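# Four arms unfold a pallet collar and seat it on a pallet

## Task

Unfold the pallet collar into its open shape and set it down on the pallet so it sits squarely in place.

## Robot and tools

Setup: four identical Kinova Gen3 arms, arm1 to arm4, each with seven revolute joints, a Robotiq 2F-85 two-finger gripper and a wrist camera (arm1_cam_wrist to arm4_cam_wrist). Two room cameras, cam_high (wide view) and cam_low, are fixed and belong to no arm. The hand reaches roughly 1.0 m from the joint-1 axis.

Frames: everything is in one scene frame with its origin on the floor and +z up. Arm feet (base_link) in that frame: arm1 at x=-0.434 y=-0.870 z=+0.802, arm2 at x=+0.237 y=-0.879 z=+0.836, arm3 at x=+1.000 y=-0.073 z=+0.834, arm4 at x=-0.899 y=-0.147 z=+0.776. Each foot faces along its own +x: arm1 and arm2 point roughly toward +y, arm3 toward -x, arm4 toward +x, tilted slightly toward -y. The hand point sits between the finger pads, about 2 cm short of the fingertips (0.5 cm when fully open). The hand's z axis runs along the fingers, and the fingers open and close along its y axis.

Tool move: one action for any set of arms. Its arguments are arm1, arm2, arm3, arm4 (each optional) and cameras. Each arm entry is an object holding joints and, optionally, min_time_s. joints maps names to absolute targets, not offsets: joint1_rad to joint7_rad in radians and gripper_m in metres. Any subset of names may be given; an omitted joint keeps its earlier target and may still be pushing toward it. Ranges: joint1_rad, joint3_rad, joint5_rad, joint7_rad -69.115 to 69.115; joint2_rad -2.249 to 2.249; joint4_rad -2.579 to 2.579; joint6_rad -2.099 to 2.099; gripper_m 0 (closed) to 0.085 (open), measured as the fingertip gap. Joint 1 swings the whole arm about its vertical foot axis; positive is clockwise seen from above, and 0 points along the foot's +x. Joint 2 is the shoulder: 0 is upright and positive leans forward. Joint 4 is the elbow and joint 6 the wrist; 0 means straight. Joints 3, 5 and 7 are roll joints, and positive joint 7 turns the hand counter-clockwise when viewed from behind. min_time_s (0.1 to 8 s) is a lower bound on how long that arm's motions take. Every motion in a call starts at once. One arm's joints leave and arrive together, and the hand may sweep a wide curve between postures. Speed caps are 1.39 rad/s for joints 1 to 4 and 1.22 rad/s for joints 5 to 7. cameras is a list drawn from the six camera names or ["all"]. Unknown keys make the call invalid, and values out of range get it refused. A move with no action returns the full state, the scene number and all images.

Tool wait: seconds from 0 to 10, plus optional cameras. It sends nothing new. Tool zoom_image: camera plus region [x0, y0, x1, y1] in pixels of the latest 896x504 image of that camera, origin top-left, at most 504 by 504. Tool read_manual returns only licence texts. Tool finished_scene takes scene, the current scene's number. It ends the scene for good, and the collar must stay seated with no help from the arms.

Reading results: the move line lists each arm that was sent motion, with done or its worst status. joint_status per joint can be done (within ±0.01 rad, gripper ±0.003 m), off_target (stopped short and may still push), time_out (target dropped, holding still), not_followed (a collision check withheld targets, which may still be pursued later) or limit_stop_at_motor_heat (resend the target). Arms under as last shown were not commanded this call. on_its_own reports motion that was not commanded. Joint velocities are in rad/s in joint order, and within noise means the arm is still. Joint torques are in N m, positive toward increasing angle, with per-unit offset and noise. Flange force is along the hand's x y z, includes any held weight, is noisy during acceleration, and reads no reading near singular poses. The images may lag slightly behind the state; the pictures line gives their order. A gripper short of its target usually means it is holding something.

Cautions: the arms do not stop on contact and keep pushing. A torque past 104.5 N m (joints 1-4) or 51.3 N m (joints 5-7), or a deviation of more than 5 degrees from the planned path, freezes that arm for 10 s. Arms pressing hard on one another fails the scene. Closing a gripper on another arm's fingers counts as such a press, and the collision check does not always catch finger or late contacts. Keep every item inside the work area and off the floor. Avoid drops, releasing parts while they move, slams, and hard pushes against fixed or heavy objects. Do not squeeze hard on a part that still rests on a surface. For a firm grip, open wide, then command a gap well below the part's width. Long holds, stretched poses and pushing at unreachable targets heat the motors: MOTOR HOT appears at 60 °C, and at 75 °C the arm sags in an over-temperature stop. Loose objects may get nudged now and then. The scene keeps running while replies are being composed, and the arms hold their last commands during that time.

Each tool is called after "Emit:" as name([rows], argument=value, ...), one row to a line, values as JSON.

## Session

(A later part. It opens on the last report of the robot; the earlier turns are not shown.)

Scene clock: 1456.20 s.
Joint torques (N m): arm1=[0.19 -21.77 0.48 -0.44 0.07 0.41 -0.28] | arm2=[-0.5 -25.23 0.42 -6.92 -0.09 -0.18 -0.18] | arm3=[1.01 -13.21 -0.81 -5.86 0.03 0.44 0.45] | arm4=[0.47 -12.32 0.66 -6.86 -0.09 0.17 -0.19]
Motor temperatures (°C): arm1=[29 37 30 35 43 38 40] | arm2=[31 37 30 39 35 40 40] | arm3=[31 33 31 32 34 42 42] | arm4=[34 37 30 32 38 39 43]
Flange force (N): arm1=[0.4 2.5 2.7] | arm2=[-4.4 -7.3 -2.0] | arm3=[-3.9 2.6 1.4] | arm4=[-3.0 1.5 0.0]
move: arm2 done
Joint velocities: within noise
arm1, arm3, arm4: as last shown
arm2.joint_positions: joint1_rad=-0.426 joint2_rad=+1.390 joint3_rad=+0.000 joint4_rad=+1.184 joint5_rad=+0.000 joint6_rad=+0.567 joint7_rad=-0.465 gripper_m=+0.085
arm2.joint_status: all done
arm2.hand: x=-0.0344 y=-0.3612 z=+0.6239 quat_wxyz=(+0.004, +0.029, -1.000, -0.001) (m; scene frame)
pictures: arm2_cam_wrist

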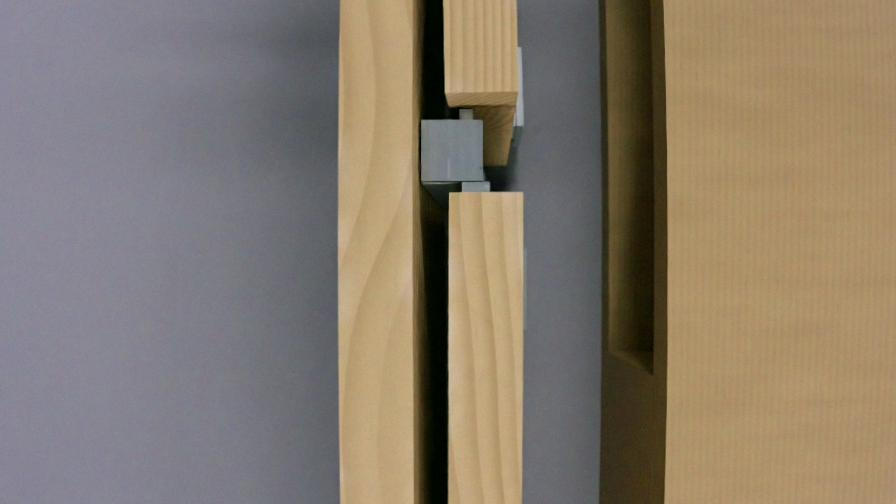

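Emit:
move(arm2={"joints": {"joint1_rad": -0.4293, "joint2_rad": 1.3935, "joint4_rad": 1.1962, "joint6_rad": 0.5519, "joint7_rad": -0.4685}, "min_time_s": 1})

Emit:
move(arm2={"joints": {"joint2_rad": 1.5282, "joint4_rad": 1.0846, "joint6_rad": 0.5288}, "min_time_s": 1.5})

Emit:
move(arm2={"joints": {"joint2_rad": 1.6994, "joint4_rad": 0.9021, "joint6_rad": 0.5401}, "min_time_s": 2}, cameras=["arm2_cam_wrist"])

Scene clock: 1622.47 s.
Joint torques (N m): arm1=[0.26 -21.84 0.54 -0.48 0.13 0.5 -0.27] | arm2=[-0.42 -25.12 0.41 -6.8 -0.1 -0.15 -0.19] | arm3=[1.04 -13.21 -0.8 -5.84 0.05 0.46 0.44] | arm4=[0.55 -12.29 0.71 -6.82 -0.06 0.19 -0.18]
Motor temperatures (°C): arm1=[29 35 30 34 43 38 40] | arm2=[31 36 30 39 35 40 40] | arm3=[31 33 31 32 34 42 42] | arm4=[34 38 30 32 38 39 43]
Flange force (N): arm1=[0.6 2.1 2.7] | arm2=[-4.3 -7.3 -2.0] | arm3=[-3.9 2.7 1.4] | arm4=[-2.9 1.8 -0.1]
move: arm2 done
Joint velocities: within noise
arm1, arm3, arm4: as last shown
arm2.joint_positions: joint1_rad=-0.429 joint2_rad=+1.394 joint3_rad=+0.000 joint4_rad=+1.196 joint5_rad=+0.000 joint6_rad=+0.552 joint7_rad=-0.468 gripper_m=+0.085
arm2.joint_status: all done
arm2.hand: x=-0.0343 y=-0.3654 z=+0.6199 quat_wxyz=(+0.004, +0.029, -1.000, -0.001) (m; scene frame)
pictures: none

Scene clock: 1624.27 s.
Joint torques (N m): arm1=[0.22 -21.75 0.53 -0.54 0.1 0.45 -0.27] | arm2=[-0.47 -25.23 0.42 -6.63 -0.09 -0.17 -0.19] | arm3=[1.02 -13.21 -0.8 -5.9 0.05 0.44 0.44] | arm4=[0.48 -12.3 0.67 -6.84 -0.06 0.19 -0.16]
Motor temperatures (°C): arm1=[29 35 30 34 43 38 40] | arm2=[31 36 30 39 35 40 40] | arm3=[31 33 31 32 34 42 42] | arm4=[34 38 30 32 38 39 43]
Flange force (N): arm1=[0.5 2.0 2.4] | arm2=[-4.5 -7.7 -3.1] | arm3=[-3.8 2.6 1.4] | arm4=[-2.9 1.6 0.0]
move: arm2 done
Joint velocities: within noise
arm1, arm3, arm4: as last shown
arm2.joint_positions: joint1_rad=-0.429 joint2_rad=+1.528 joint3_rad=+0.000 joint4_rad=+1.085 joint5_rad=+0.000 joint6_rad=+0.529 joint7_rad=-0.468 gripper_m=+0.085
arm2.joint_status: all done
arm2.hand: x=-0.0348 y=-0.3653 z=+0.5599 quat_wxyz=(+0.004, +0.029, -1.000, -0.001) (m; scene frame)
pictures: none

Scene clock: 1626.53 s.
Joint torques (N m): arm1=[0.23 -21.78 0.53 -0.42 0.13 0.48 -0.26] | arm2=[-0.47 -25.12 0.45 -6.69 -0.07 -0.15 -0.21] | arm3=[1.02 -13.22 -0.79 -5.88 0.06 0.45 0.46] | arm4=[0.48 -12.35 0.72 -6.79 -0.09 0.17 -0.11]
Motor temperatures (°C): arm1=[29 35 30 34 43 38 40] | arm2=[31 36 30 39 35 40 40] | arm3=[31 33 31 32 34 42 42] | arm4=[34 38 30 32 38 39 43]
Flange force (N): arm1=[0.5 2.3 2.7] | arm2=[-5.0 -8.7 -4.9] | arm3=[-3.8 2.7 1.4] | arm4=[-3.1 1.9 -0.1]
move: arm2 done
Joint velocities: within noise
arm1, arm3, arm4: as last shown
arm2.joint_positions: joint1_rad=-0.429 joint2_rad=+1.699 joint3_rad=+0.000 joint4_rad=+0.902 joint5_rad=+0.000 joint6_rad=+0.540 joint7_rad=-0.468 gripper_m=+0.085
arm2.joint_status: all done
arm2.hand: x=-0.0354 y=-0.3651 z=+0.4898 quat_wxyz=(+0.004, +0.029, -1.000, -0.001) (m; scene frame)
pictures: arm2_cam_wrist

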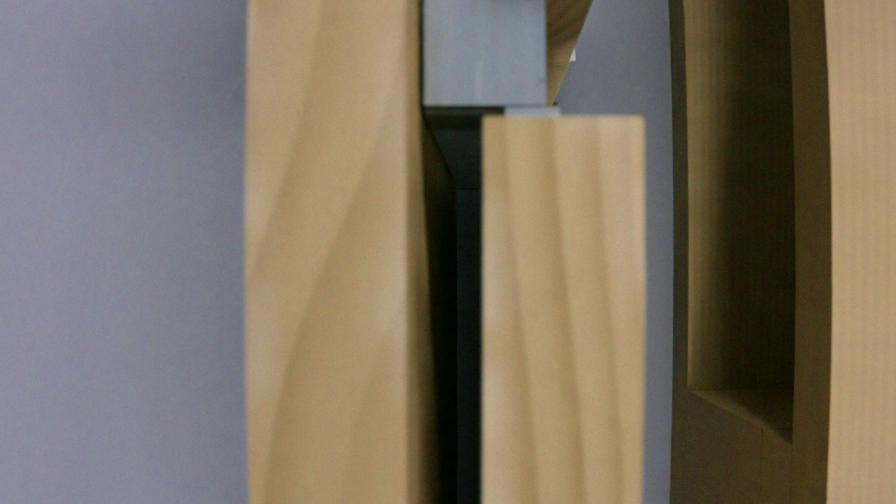

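Emit:
move(arm2={"joints": {"gripper_m": 0.058}, "min_time_s": 1})

Emit:
move(arm2={"joints": {"gripper_m": 0.053}, "min_time_s": 1})

Emit:
move(arm2={"joints": {"gripper_m": 0.051}, "min_time_s": 1})

Emit:
move(arm2={"joints": {"gripper_m": 0.049}, "min_time_s": 1}, cameras=["arm2_cam_wrist"])

Scene clock: 1636.20 s.
Joint torques (N m): arm1=[0.23 -21.8 0.55 -0.55 0.12 0.46 -0.29] | arm2=[-0.51 -25.18 0.44 -6.69 -0.09 -0.17 -0.2] | arm3=[1.03 -13.18 -0.82 -5.87 0.04 0.45 0.44] | arm4=[0.46 -12.3 0.65 -6.78 -0.02 0.17 -0.19]
Motor temperatures (°C): arm1=[29 35 30 34 43 38 40] | arm2=[31 36 30 39 35 40 40] | arm3=[31 33 31 32 34 42 42] | arm4=[34 38 30 32 38 39 43]
Flange force (N): arm1=[0.5 1.9 2.5] | arm2=[-5.0 -8.5 -4.8] | arm3=[-3.8 2.6 1.3] | arm4=[-3.1 1.5 -0.2]
move: arm2 done
Joint velocities: within noise
arm1, arm3, arm4: as last shown
arm2.joint_positions: joint1_rad=-0.429 joint2_rad=+1.699 joint3_rad=+0.000 joint4_rad=+0.902 joint5_rad=+0.000 joint6_rad=+0.540 joint7_rad=-0.468 gripper_m=+0.058
arm2.joint_status: all done
arm2.hand: x=-0.0354 y=-0.3651 z=+0.4898 quat_wxyz=(+0.004, +0.029, -1.000, -0.001) (m; scene frame)
pictures: none

Scene clock: 1636.77 s.
Joint torques (N m): arm1=[0.26 -21.81 0.54 -0.48 0.12 0.5 -0.24] | arm2=[-0.45 -25.17 0.49 -6.73 -0.11 -0.17 -0.18] | arm3=[1.05 -13.22 -0.8 -5.88 0.05 0.44 0.46] | arm4=[0.51 -12.26 0.68 -6.77 -0.05 0.16 -0.17]
Motor temperatures (°C): arm1=[29 35 30 34 43 38 40] | arm2=[31 36 30 39 35 40 40] | arm3=[31 33 31 32 34 42 42] | arm4=[34 38 30 32 38 39 43]
Flange force (N): arm1=[0.6 2.0 2.7] | arm2=[-5.0 -8.8 -4.9] | arm3=[-3.8 2.8 1.4] | arm4=[-3.0 1.7 -0.3]
move: arm2 done
Joint velocities: within noise
arm1, arm3, arm4: as last shown
arm2.joint_positions: joint1_rad=-0.429 joint2_rad=+1.699 joint3_rad=+0.000 joint4_rad=+0.902 joint5_rad=+0.000 joint6_rad=+0.540 joint7_rad=-0.468 gripper_m=+0.053
arm2.joint_status: all done
arm2.hand: x=-0.0354 y=-0.3651 z=+0.4898 quat_wxyz=(+0.004, +0.029, -1.000, -0.001) (m; scene frame)
pictures: none

Scene clock: 1637.23 s.
Joint torques (N m): arm1=[0.22 -20.97 0.52 0.25 0.11 0.79 -0.3] | arm2=[-0.81 -24.08 0.02 -6.54 -0.16 -0.2 -0.08] | arm3=[1.04 -13.23 -0.79 -5.85 0.06 0.46 0.48] | arm4=[0.49 -12.31 0.74 -6.82 -0.1 0.2 -0.17]
Motor temperatures (°C): arm1=[29 35 30 34 43 38 40] | arm2=[31 36 30 39 35 40 40] | arm3=[31 33 31 32 34 42 42] | arm4=[34 38 30 32 38 39 43]
Flange force (N): arm1=[0.4 3.4 2.4] | arm2=[-5.6 -9.1 -7.2] | arm3=[-3.9 2.8 1.4] | arm4=[-3.0 1.7 0.0]
move: arm2 done
Joint velocities: within noise
arm1.joint_positions: joint1_rad=-0.093 joint2_rad=+1.567 joint3_rad=+0.000 joint4_rad=+1.414 joint5_rad=+0.000 joint6_rad=+0.161 joint7_rad=-0.023 gripper_m=+0.085
arm1.joint_status: not commanded
arm1.hand: x=-0.4238 y=-0.3962 z=+0.4696 quat_wxyz=(+0.005, +0.000, -1.000, -0.003) (m; scene frame)
arm2.joint_positions: joint1_rad=-0.429 joint2_rad=+1.699 joint3_rad=+0.000 joint4_rad=+0.902 joint5_rad=+0.000 joint6_rad=+0.540 joint7_rad=-0.468 gripper_m=+0.051
arm2.joint_status: all done
arm2.hand: x=-0.0354 y=-0.3651 z=+0.4898 quat_wxyz=(+0.004, +0.029, -1.000, -0.001) (m; scene frame)
arm3, arm4: as last shown
pictures: none

Scene clock: 1637.90 s.
Joint torques (N m): arm1=[0.59 -19.05 0.62 2.3 0.04 1.68 -0.36] | arm2=[-2.53 -19.79 -1.95 -4.4 -0.71 1.05 0.09] | arm3=[1 -13.21 -0.82 -5.87 0.03 0.43 0.45] | arm4=[0.43 -12.33 0.74 -6.78 -0.07 0.17 -0.14]
Motor temperatures (°C): arm1=[29 35 30 34 43 38 40] | arm2=[31 36 30 39 35 40 40] | arm3=[31 33 31 32 34 42 42] | arm4=[34 38 30 32 38 39 43]
Flange force (N): arm1=[0.9 7.2 2.7] | arm2=[-7.9 -7.7 -12.3] | arm3=[-3.8 2.6 1.3] | arm4=[-3.1 1.7 -0.2]
move: arm2 done
Joint velocities: within noise
arm1: as last shown
arm1.joint_positions: joint1_rad=-0.093 joint2_rad=+1.567 joint3_rad=+0.000 joint4_rad=+1.413 joint5_rad=+0.000 joint6_rad=+0.161 joint7_rad=-0.023 gripper_m=+0.085
arm2.joint_positions: joint1_rad=-0.429 joint2_rad=+1.699 joint3_rad=+0.000 joint4_rad=+0.902 joint5_rad=+0.000 joint6_rad=+0.540 joint7_rad=-0.468 gripper_m=+0.049
arm2.joint_status: all done
arm2.hand: x=-0.0354 y=-0.3651 z=+0.4898 quat_wxyz=(+0.004, +0.029, -1.000, -0.001) (m; scene frame)
arm3.joint_positions: joint1_rad=+0.268 joint2_rad=+0.283 joint3_rad=+0.000 joint4_rad=+2.026 joint5_rad=+0.000 joint6_rad=+0.833 joint7_rad=+1.666 gripper_m=+0.085
arm3.joint_status: not commanded
arm3.hand: x=+0.6538 y=-0.0151 z=+1.0004 quat_wxyz=(+0.001, -1.000, +0.000, +0.000) (m; scene frame)
arm4.joint_positions: joint1_rad=-0.680 joint2_rad=+0.194 joint3_rad=+0.000 joint4_rad=+1.920 joint5_rad=+0.000 joint6_rad=+1.028 joint7_rad=+1.202 gripper_m=+0.085
arm4.joint_status: not commanded
arm4.hand: x=-0.5614 y=-0.0410 z=+0.9951 quat_wxyz=(+0.005, -0.001, -1.000, +0.006) (m; scene frame)
pictures: arm2_cam_wrist

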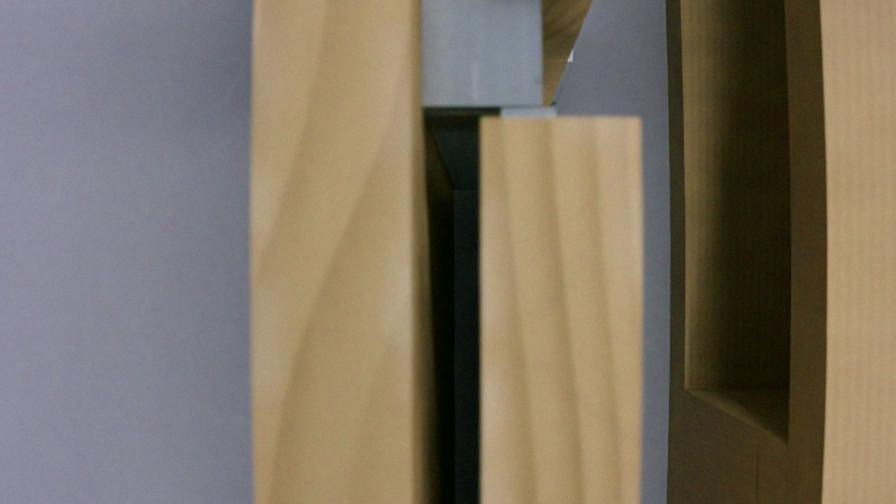

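Emit:
move(arm2={"joints": {"gripper_m": 0.053}, "min_time_s": 0.8})

Emit:
move(arm2={"joints": {"gripper_m": 0.06}, "min_time_s": 0.8}, cameras=["arm2_cam_wrist", "arm1_cam_wrist"])

Emit:
zoom_image(camera="arm2_cam_wrist", region=[230, 240, 670, 504])

Scene clock: 1662.63 s.
Joint torques (N m): arm1=[0.2 -21.28 0.47 -0.28 0.1 0.54 -0.29] | arm2=[-0.48 -25.17 0.42 -6.65 -0.08 -0.12 -0.2] | arm3=[1.02 -13.17 -0.8 -5.86 0.02 0.46 0.46] | arm4=[0.52 -12.28 0.69 -6.86 -0.06 0.14 -0.18]
Motor temperatures (°C): arm1=[29 35 30 34 43 38 40] | arm2=[31 36 30 39 35 40 40] | arm3=[31 33 31 32 34 42 42] | arm4=[34 38 30 32 38 38 43]
Flange force (N): arm1=[0.4 2.4 1.9] | arm2=[-4.9 -8.5 -4.7] | arm3=[-3.8 2.7 1.3] | arm4=[-2.8 1.6 -0.2]
move: arm2 done
Joint velocities: within noise
arm1, arm3, arm4: as last shown
arm1.joint_positions: joint1_rad=-0.093 joint2_rad=+1.567 joint3_rad=+0.000 joint4_rad=+1.414 joint5_rad=+0.000 joint6_rad=+0.161 joint7_rad=-0.023 gripper_m=+0.085
arm2.joint_positions: joint1_rad=-0.429 joint2_rad=+1.699 joint3_rad=+0.000 joint4_rad=+0.902 joint5_rad=+0.000 joint6_rad=+0.540 joint7_rad=-0.468 gripper_m=+0.053
arm2.joint_status: all done
arm2.hand: x=-0.0354 y=-0.3651 z=+0.4898 quat_wxyz=(+0.004, +0.029, -1.000, -0.001) (m; scene frame)
pictures: none

Scene clock: 1663.20 s.
Joint torques (N m): arm1=[0.25 -21.24 0.54 -0.25 0.09 0.62 -0.29] | arm2=[-0.45 -25.16 0.47 -6.7 -0.07 -0.18 -0.19] | arm3=[0.97 -13.2 -0.82 -5.88 0.06 0.44 0.47] | arm4=[0.42 -12.21 0.66 -6.78 -0.07 0.18 -0.2]
Motor temperatures (°C): arm1=[29 35 30 34 43 38 40] | arm2=[31 36 30 39 35 40 40] | arm3=[31 33 31 32 34 42 42] | arm4=[34 38 30 32 38 38 43]
Flange force (N): arm1=[0.5 2.3 1.8] | arm2=[-5.0 -8.7 -4.8] | arm3=[-3.8 2.6 1.4] | arm4=[-3.0 1.4 -0.3]
move: arm2 done
Joint velocities: within noise
arm1, arm3, arm4: as last shown
arm2.joint_positions: joint1_rad=-0.429 joint2_rad=+1.699 joint3_rad=+0.000 joint4_rad=+0.902 joint5_rad=+0.000 joint6_rad=+0.540 joint7_rad=-0.468 gripper_m=+0.060
arm2.joint_status: all done
arm2.hand: x=-0.0354 y=-0.3651 z=+0.4898 quat_wxyz=(+0.004, +0.029, -1.000, -0.001) (m; scene frame)
pictures: arm1_cam_wrist, arm2_cam_wrist

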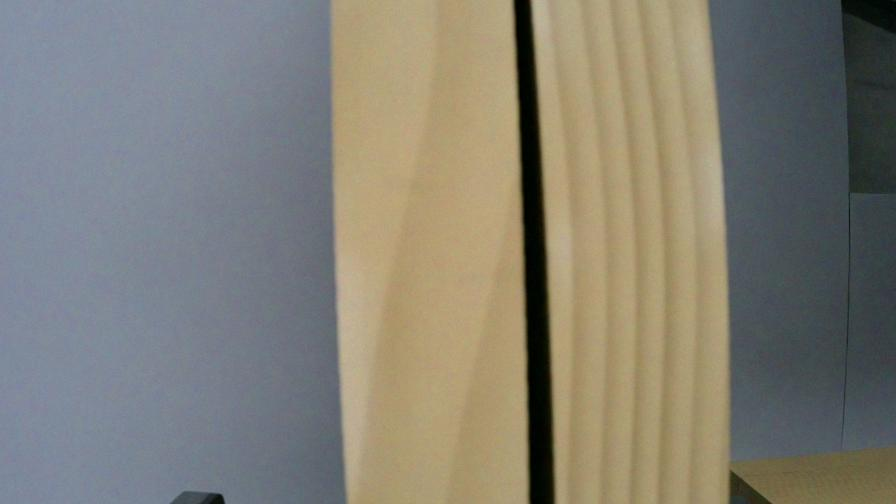

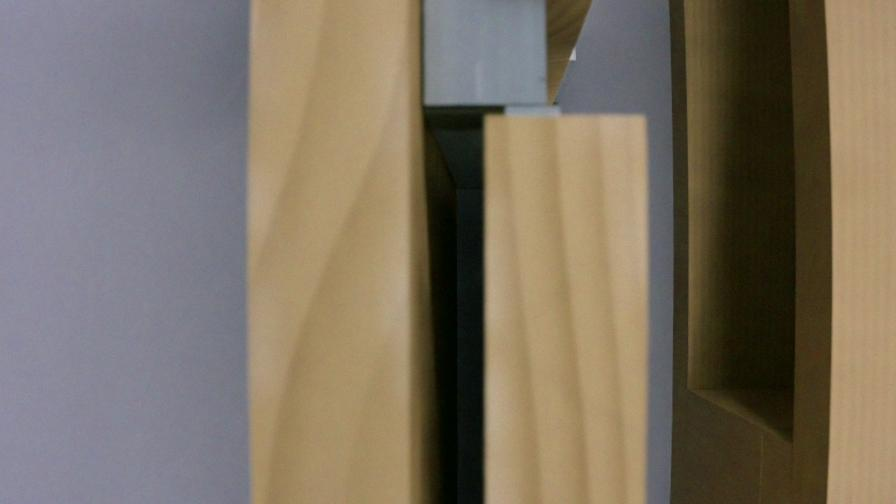

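Scaled by 1.145 from the camera's 896x504 image, which has a finer 1280x720 frame.

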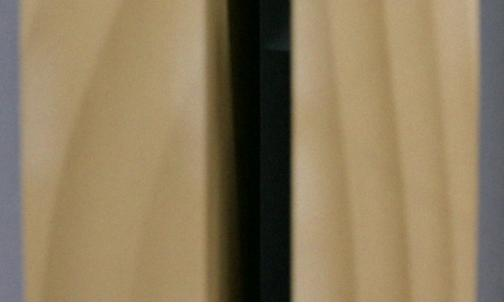

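Emit:
zoom_image(camera="arm1_cam_wrist", region=[140, 464, 260, 504])

Scaled by 4.200 from the camera's 896x504 image, which has a finer 1280x720 frame.

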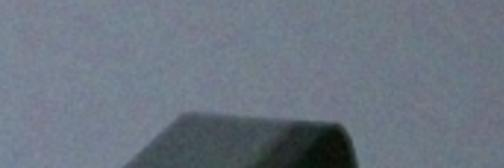

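Emit:
move(arm2={"joints": {"joint2_rad": 1.5282, "joint4_rad": 1.0846, "joint6_rad": 0.5288}, "min_time_s": 1.5})

Emit:
move(arm2={"joints": {"joint1_rad": -0.4513, "joint2_rad": 1.5339, "joint4_rad": 1.165, "joint6_rad": 0.4427, "joint7_rad": -0.4905, "gripper_m": 0.045}, "min_time_s": 1.5}, cameras=["arm2_cam_wrist"])

Emit:
zoom_image(camera="arm2_cam_wrist", region=[280, 364, 640, 504])

Scene clock: 1759.10 s.
Joint torques (N m): arm1=[0.21 -21.18 0.45 -0.22 0.11 0.59 -0.28] | arm2=[-0.46 -25.24 0.43 -6.6 -0.08 -0.17 -0.16] | arm3=[1.02 -13.18 -0.81 -5.85 0.07 0.45 0.45] | arm4=[0.41 -12.33 0.73 -6.87 -0.02 0.11 -0.2]
Motor temperatures (°C): arm1=[29 35 30 34 43 38 40] | arm2=[30 37 30 39 35 40 40] | arm3=[31 33 31 32 34 42 42] | arm4=[34 38 30 32 38 38 43]
Flange force (N): arm1=[0.4 2.4 1.8] | arm2=[-4.4 -7.6 -3.0] | arm3=[-3.8 2.7 1.3] | arm4=[-3.0 1.4 -0.2]
move: arm2 done
Joint velocities: within noise
arm1, arm3, arm4: as last shown
arm2.joint_positions: joint1_rad=-0.429 joint2_rad=+1.528 joint3_rad=+0.000 joint4_rad=+1.085 joint5_rad=+0.000 joint6_rad=+0.529 joint7_rad=-0.468 gripper_m=+0.060
arm2.joint_status: all done
arm2.hand: x=-0.0348 y=-0.3653 z=+0.5599 quat_wxyz=(+0.004, +0.029, -1.000, -0.001) (m; scene frame)
pictures: none

Scene clock: 1760.90 s.
Joint torques (N m): arm1=[0.25 -21.14 0.5 -0.32 0.06 0.6 -0.29] | arm2=[-0.47 -24.56 0.49 -5.91 -0.07 -0.2 -0.17] | arm3=[1.02 -13.24 -0.79 -5.87 0.03 0.43 0.47] | arm4=[0.54 -12.31 0.72 -6.89 -0.11 0.16 -0.18]
Motor temperatures (°C): arm1=[29 35 30 34 43 38 40] | arm2=[30 37 30 39 35 40 40] | arm3=[31 33 31 32 34 42 42] | arm4=[34 38 30 32 38 38 43]
Flange force (N): arm1=[0.5 2.0 1.4] | arm2=[-4.3 -6.7 -3.1] | arm3=[-3.9 2.7 1.4] | arm4=[-2.8 1.7 0.0]
move: arm2 done
Joint velocities: within noise
arm1, arm3, arm4: as last shown
arm2.joint_positions: joint1_rad=-0.451 joint2_rad=+1.534 joint3_rad=+0.000 joint4_rad=+1.165 joint5_rad=+0.000 joint6_rad=+0.443 joint7_rad=-0.491 gripper_m=+0.045
arm2.joint_status: all done
arm2.hand: x=-0.0338 y=-0.3916 z=+0.5448 quat_wxyz=(+0.004, +0.029, -1.000, -0.001) (m; scene frame)
pictures: arm2_cam_wrist

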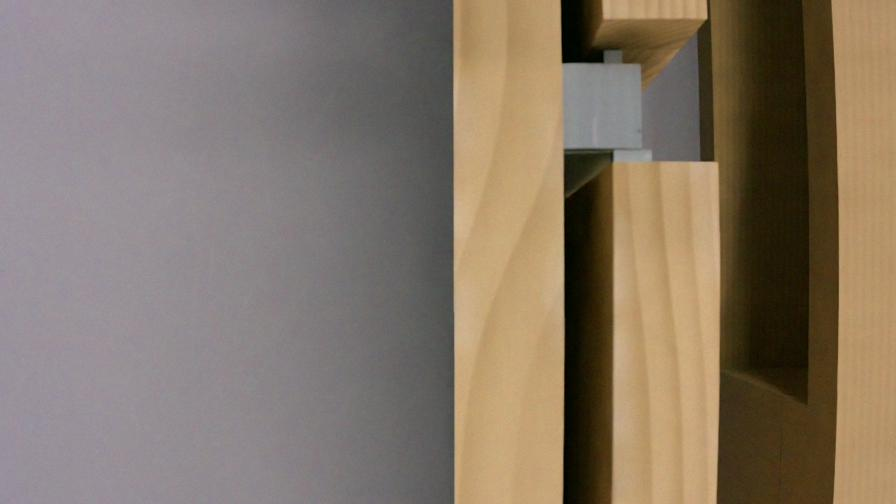

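Scaled by 1.400 from the camera's 896x504 image, which has a finer 1280x720 frame.

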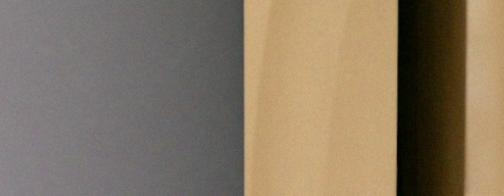

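Emit:
move(arm2={"joints": {"joint1_rad": -0.4509, "joint2_rad": 1.5496, "joint4_rad": 1.1486, "joint6_rad": 0.4434, "joint7_rad": -0.4902}, "min_time_s": 1})

Emit:
move(arm2={"joints": {"joint2_rad": 1.5555, "joint4_rad": 1.1428, "joint6_rad": 0.4433}, "min_time_s": 1}, cameras=["arm2_cam_wrist"])

Emit:
zoom_image(camera="arm2_cam_wrist", region=[440, 404, 640, 504])

Scene clock: 1833.57 s.
Joint torques (N m): arm1=[0.23 -21.23 0.49 -0.28 0.08 0.57 -0.31] | arm2=[-0.5 -24.59 0.47 -5.88 -0.08 -0.17 -0.16] | arm3=[1.01 -13.2 -0.81 -5.85 0.05 0.45 0.45] | arm4=[0.44 -12.3 0.72 -6.85 -0.07 0.18 -0.18]
Motor temperatures (°C): arm1=[29 35 30 34 43 38 39] | arm2=[30 36 30 39 35 40 40] | arm3=[31 33 31 32 34 42 42] | arm4=[34 38 30 32 38 38 43]
Flange force (N): arm1=[0.4 2.3 1.7] | arm2=[-4.3 -6.7 -3.1] | arm3=[-3.9 2.6 1.3] | arm4=[-2.9 1.6 0.0]
move: arm2 done
Joint velocities: within noise
arm1, arm3, arm4: as last shown
arm2.joint_positions: joint1_rad=-0.451 joint2_rad=+1.550 joint3_rad=+0.000 joint4_rad=+1.149 joint5_rad=+0.000 joint6_rad=+0.443 joint7_rad=-0.490 gripper_m=+0.045
arm2.joint_status: all done
arm2.hand: x=-0.0338 y=-0.3911 z=+0.5383 quat_wxyz=(+0.004, +0.029, -1.000, -0.001) (m; scene frame)
pictures: none

Scene clock: 1834.87 s.
Joint torques (N m): arm1=[0.26 -21.19 0.55 -0.28 0.11 0.57 -0.22] | arm2=[-0.42 -24.57 0.42 -5.89 -0.1 -0.17 -0.19] | arm3=[1.02 -13.22 -0.79 -5.88 0.05 0.46 0.45] | arm4=[0.5 -12.27 0.76 -6.77 -0.06 0.18 -0.16]
Motor temperatures (°C): arm1=[29 35 30 34 43 38 39] | arm2=[30 36 30 39 35 40 40] | arm3=[31 33 31 32 34 42 42] | arm4=[34 38 30 32 38 38 43]
Flange force (N): arm1=[0.6 2.3 1.6] | arm2=[-4.3 -6.8 -3.2] | arm3=[-3.8 2.7 1.4] | arm4=[-3.0 1.8 -0.2]
move: arm2 done
Joint velocities: within noise
arm1, arm3, arm4: as last shown
arm2.joint_positions: joint1_rad=-0.451 joint2_rad=+1.555 joint3_rad=+0.000 joint4_rad=+1.143 joint5_rad=+0.000 joint6_rad=+0.443 joint7_rad=-0.490 gripper_m=+0.045
arm2.joint_status: all done
arm2.hand: x=-0.0338 y=-0.3911 z=+0.5358 quat_wxyz=(+0.004, +0.029, -1.000, -0.001) (m; scene frame)
pictures: arm2_cam_wrist

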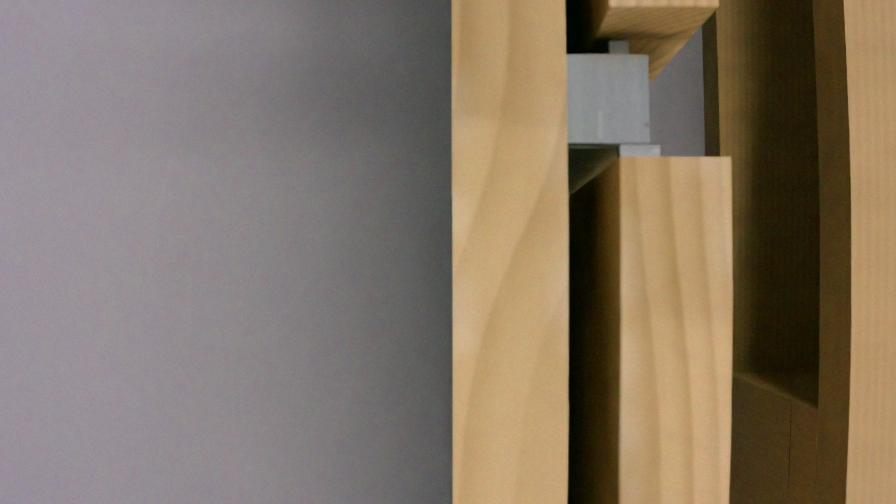

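Scaled by 2.520 from the camera's 896x504 image, which has a finer 1280x720 frame.

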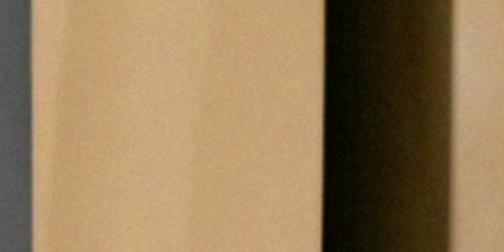

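Emit:
move(arm2={"joints": {"joint2_rad": 1.5614, "joint4_rad": 1.1372, "joint6_rad": 0.443}, "min_time_s": 1.5}, cameras=["arm2_cam_wrist"])

Scene clock: 1850.63 s.
Joint torques (N m): arm1=[0.28 -21.18 0.55 -0.23 0.04 0.51 -0.28] | arm2=[-0.45 -24.56 0.4 -5.86 -0.08 -0.18 -0.2] | arm3=[1.01 -13.22 -0.83 -5.87 0.05 0.45 0.46] | arm4=[0.47 -12.36 0.65 -6.84 -0.08 0.18 -0.15]
Motor temperatures (°C): arm1=[29 35 30 34 43 38 39] | arm2=[30 36 30 39 35 40 40] | arm3=[31 33 31 32 34 42 42] | arm4=[34 38 30 32 38 38 43]
Flange force (N): arm1=[0.5 2.7 1.7] | arm2=[-4.3 -6.7 -3.2] | arm3=[-3.8 2.7 1.4] | arm4=[-3.0 1.7 0.0]
move: arm2 done
Joint velocities: within noise
arm1.joint_positions: joint1_rad=-0.093 joint2_rad=+1.567 joint3_rad=+0.000 joint4_rad=+1.414 joint5_rad=+0.000 joint6_rad=+0.161 joint7_rad=-0.023 gripper_m=+0.085
arm1.joint_status: not commanded
arm1.hand: x=-0.4238 y=-0.3962 z=+0.4696 quat_wxyz=(+0.005, +0.000, -1.000, -0.003) (m; scene frame)
arm2.joint_positions: joint1_rad=-0.451 joint2_rad=+1.561 joint3_rad=+0.000 joint4_rad=+1.137 joint5_rad=+0.000 joint6_rad=+0.443 joint7_rad=-0.490 gripper_m=+0.045
arm2.joint_status: all done
arm2.hand: x=-0.0338 y=-0.3911 z=+0.5333 quat_wxyz=(+0.004, +0.029, -1.000, -0.001) (m; scene frame)
arm3, arm4: as last shown
pictures: arm2_cam_wrist

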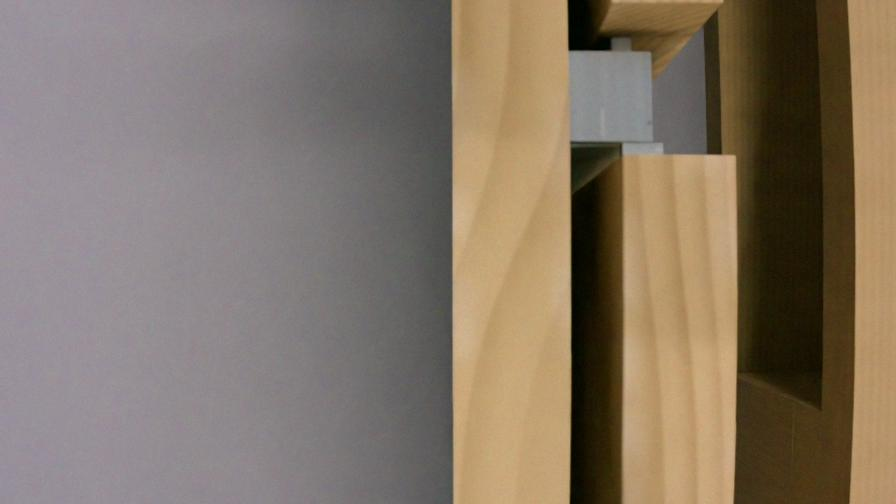

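Emit:
move(arm2={"joints": {"joint2_rad": 1.5655, "joint4_rad": 1.1332, "joint6_rad": 0.4429}, "min_time_s": 1})

Emit:
move(arm2={"joints": {"joint2_rad": 1.5694, "joint4_rad": 1.1292, "joint6_rad": 0.443}, "min_time_s": 1}, cameras=["arm2_cam_wrist"])

Scene clock: 1859.70 s.
Joint torques (N m): arm1=[0.29 -20.63 0.62 0.39 0.05 0.86 -0.33] | arm2=[-1.22 -20.22 -0.57 -6.35 -0.24 -1.07 -0.06] | arm3=[1.03 -13.2 -0.78 -5.87 0.05 0.46 0.47] | arm4=[0.5 -12.26 0.67 -6.86 -0.06 0.17 -0.15]
Motor temperatures (°C): arm1=[29 36 30 34 43 38 39] | arm2=[30 36 30 39 35 40 40] | arm3=[31 33 31 32 34 42 42] | arm4=[34 38 30 32 38 38 43]
Flange force (N): arm1=[0.4 3.6 1.9] | arm2=[-7.1 -9.8 -14.7] | arm3=[-3.8 2.8 1.4] | arm4=[-2.8 1.7 -0.1]
move: arm2 done
Joint velocities: within noise
arm1.joint_positions: joint1_rad=-0.093 joint2_rad=+1.567 joint3_rad=+0.000 joint4_rad=+1.413 joint5_rad=+0.000 joint6_rad=+0.161 joint7_rad=-0.023 gripper_m=+0.085
arm1.joint_status: not commanded
arm1.hand: x=-0.4238 y=-0.3961 z=+0.4696 quat_wxyz=(+0.005, +0.000, -1.000, -0.003) (m; scene frame)
arm2.joint_positions: joint1_rad=-0.451 joint2_rad=+1.565 joint3_rad=+0.000 joint4_rad=+1.133 joint5_rad=+0.000 joint6_rad=+0.443 joint7_rad=-0.490 gripper_m=+0.045
arm2.joint_status: all done
arm2.hand: x=-0.0338 y=-0.3912 z=+0.5315 quat_wxyz=(+0.004, +0.029, -1.000, -0.001) (m; scene frame)
arm3.joint_positions: joint1_rad=+0.268 joint2_rad=+0.283 joint3_rad=+0.000 joint4_rad=+2.026 joint5_rad=+0.000 joint6_rad=+0.833 joint7_rad=+1.666 gripper_m=+0.085
arm3.joint_status: not commanded
arm3.hand: x=+0.6538 y=-0.0151 z=+1.0004 quat_wxyz=(+0.001, -1.000, +0.000, +0.000) (m; scene frame)
arm4.joint_positions: joint1_rad=-0.680 joint2_rad=+0.194 joint3_rad=+0.000 joint4_rad=+1.920 joint5_rad=+0.000 joint6_rad=+1.028 joint7_rad=+1.202 gripper_m=+0.085
arm4.joint_status: not commanded
arm4.hand: x=-0.5614 y=-0.0410 z=+0.9951 quat_wxyz=(+0.005, -0.001, -1.000, +0.006) (m; scene frame)
pictures: none

Scene clock: 1861.00 s.
Joint torques (N m): arm1=[0.56 -19.77 0.75 1.63 0.02 1.45 -0.33] | arm2=[-4.25 -2.83 -4.32 -7.14 -0.84 -3.99 0.24] | arm3=[1 -13.22 -0.82 -5.86 0.04 0.45 0.46] | arm4=[0.43 -12.3 0.75 -6.78 -0.03 0.17 -0.14]
Motor temperatures (°C): arm1=[29 36 30 34 43 38 39] | arm2=[30 36 30 39 35 40 40] | arm3=[31 33 31 32 34 42 42] | arm4=[34 38 30 32 38 38 43]
Flange force (N): arm1=[0.9 5.8 2.8] | arm2=[-17.0 -19.3 -58.0] | arm3=[-3.9 2.6 1.4] | arm4=[-3.1 1.7 -0.2]
move: arm2 done
Joint velocities: within noise
arm1, arm3, arm4: as last shown
arm2.joint_positions: joint1_rad=-0.451 joint2_rad=+1.569 joint3_rad=+0.000 joint4_rad=+1.129 joint5_rad=+0.000 joint6_rad=+0.443 joint7_rad=-0.490 gripper_m=+0.045
arm2.joint_status: all done
arm2.hand: x=-0.0338 y=-0.3911 z=+0.5299 quat_wxyz=(+0.004, +0.029, -1.000, -0.001) (m; scene frame)
pictures: arm2_cam_wrist

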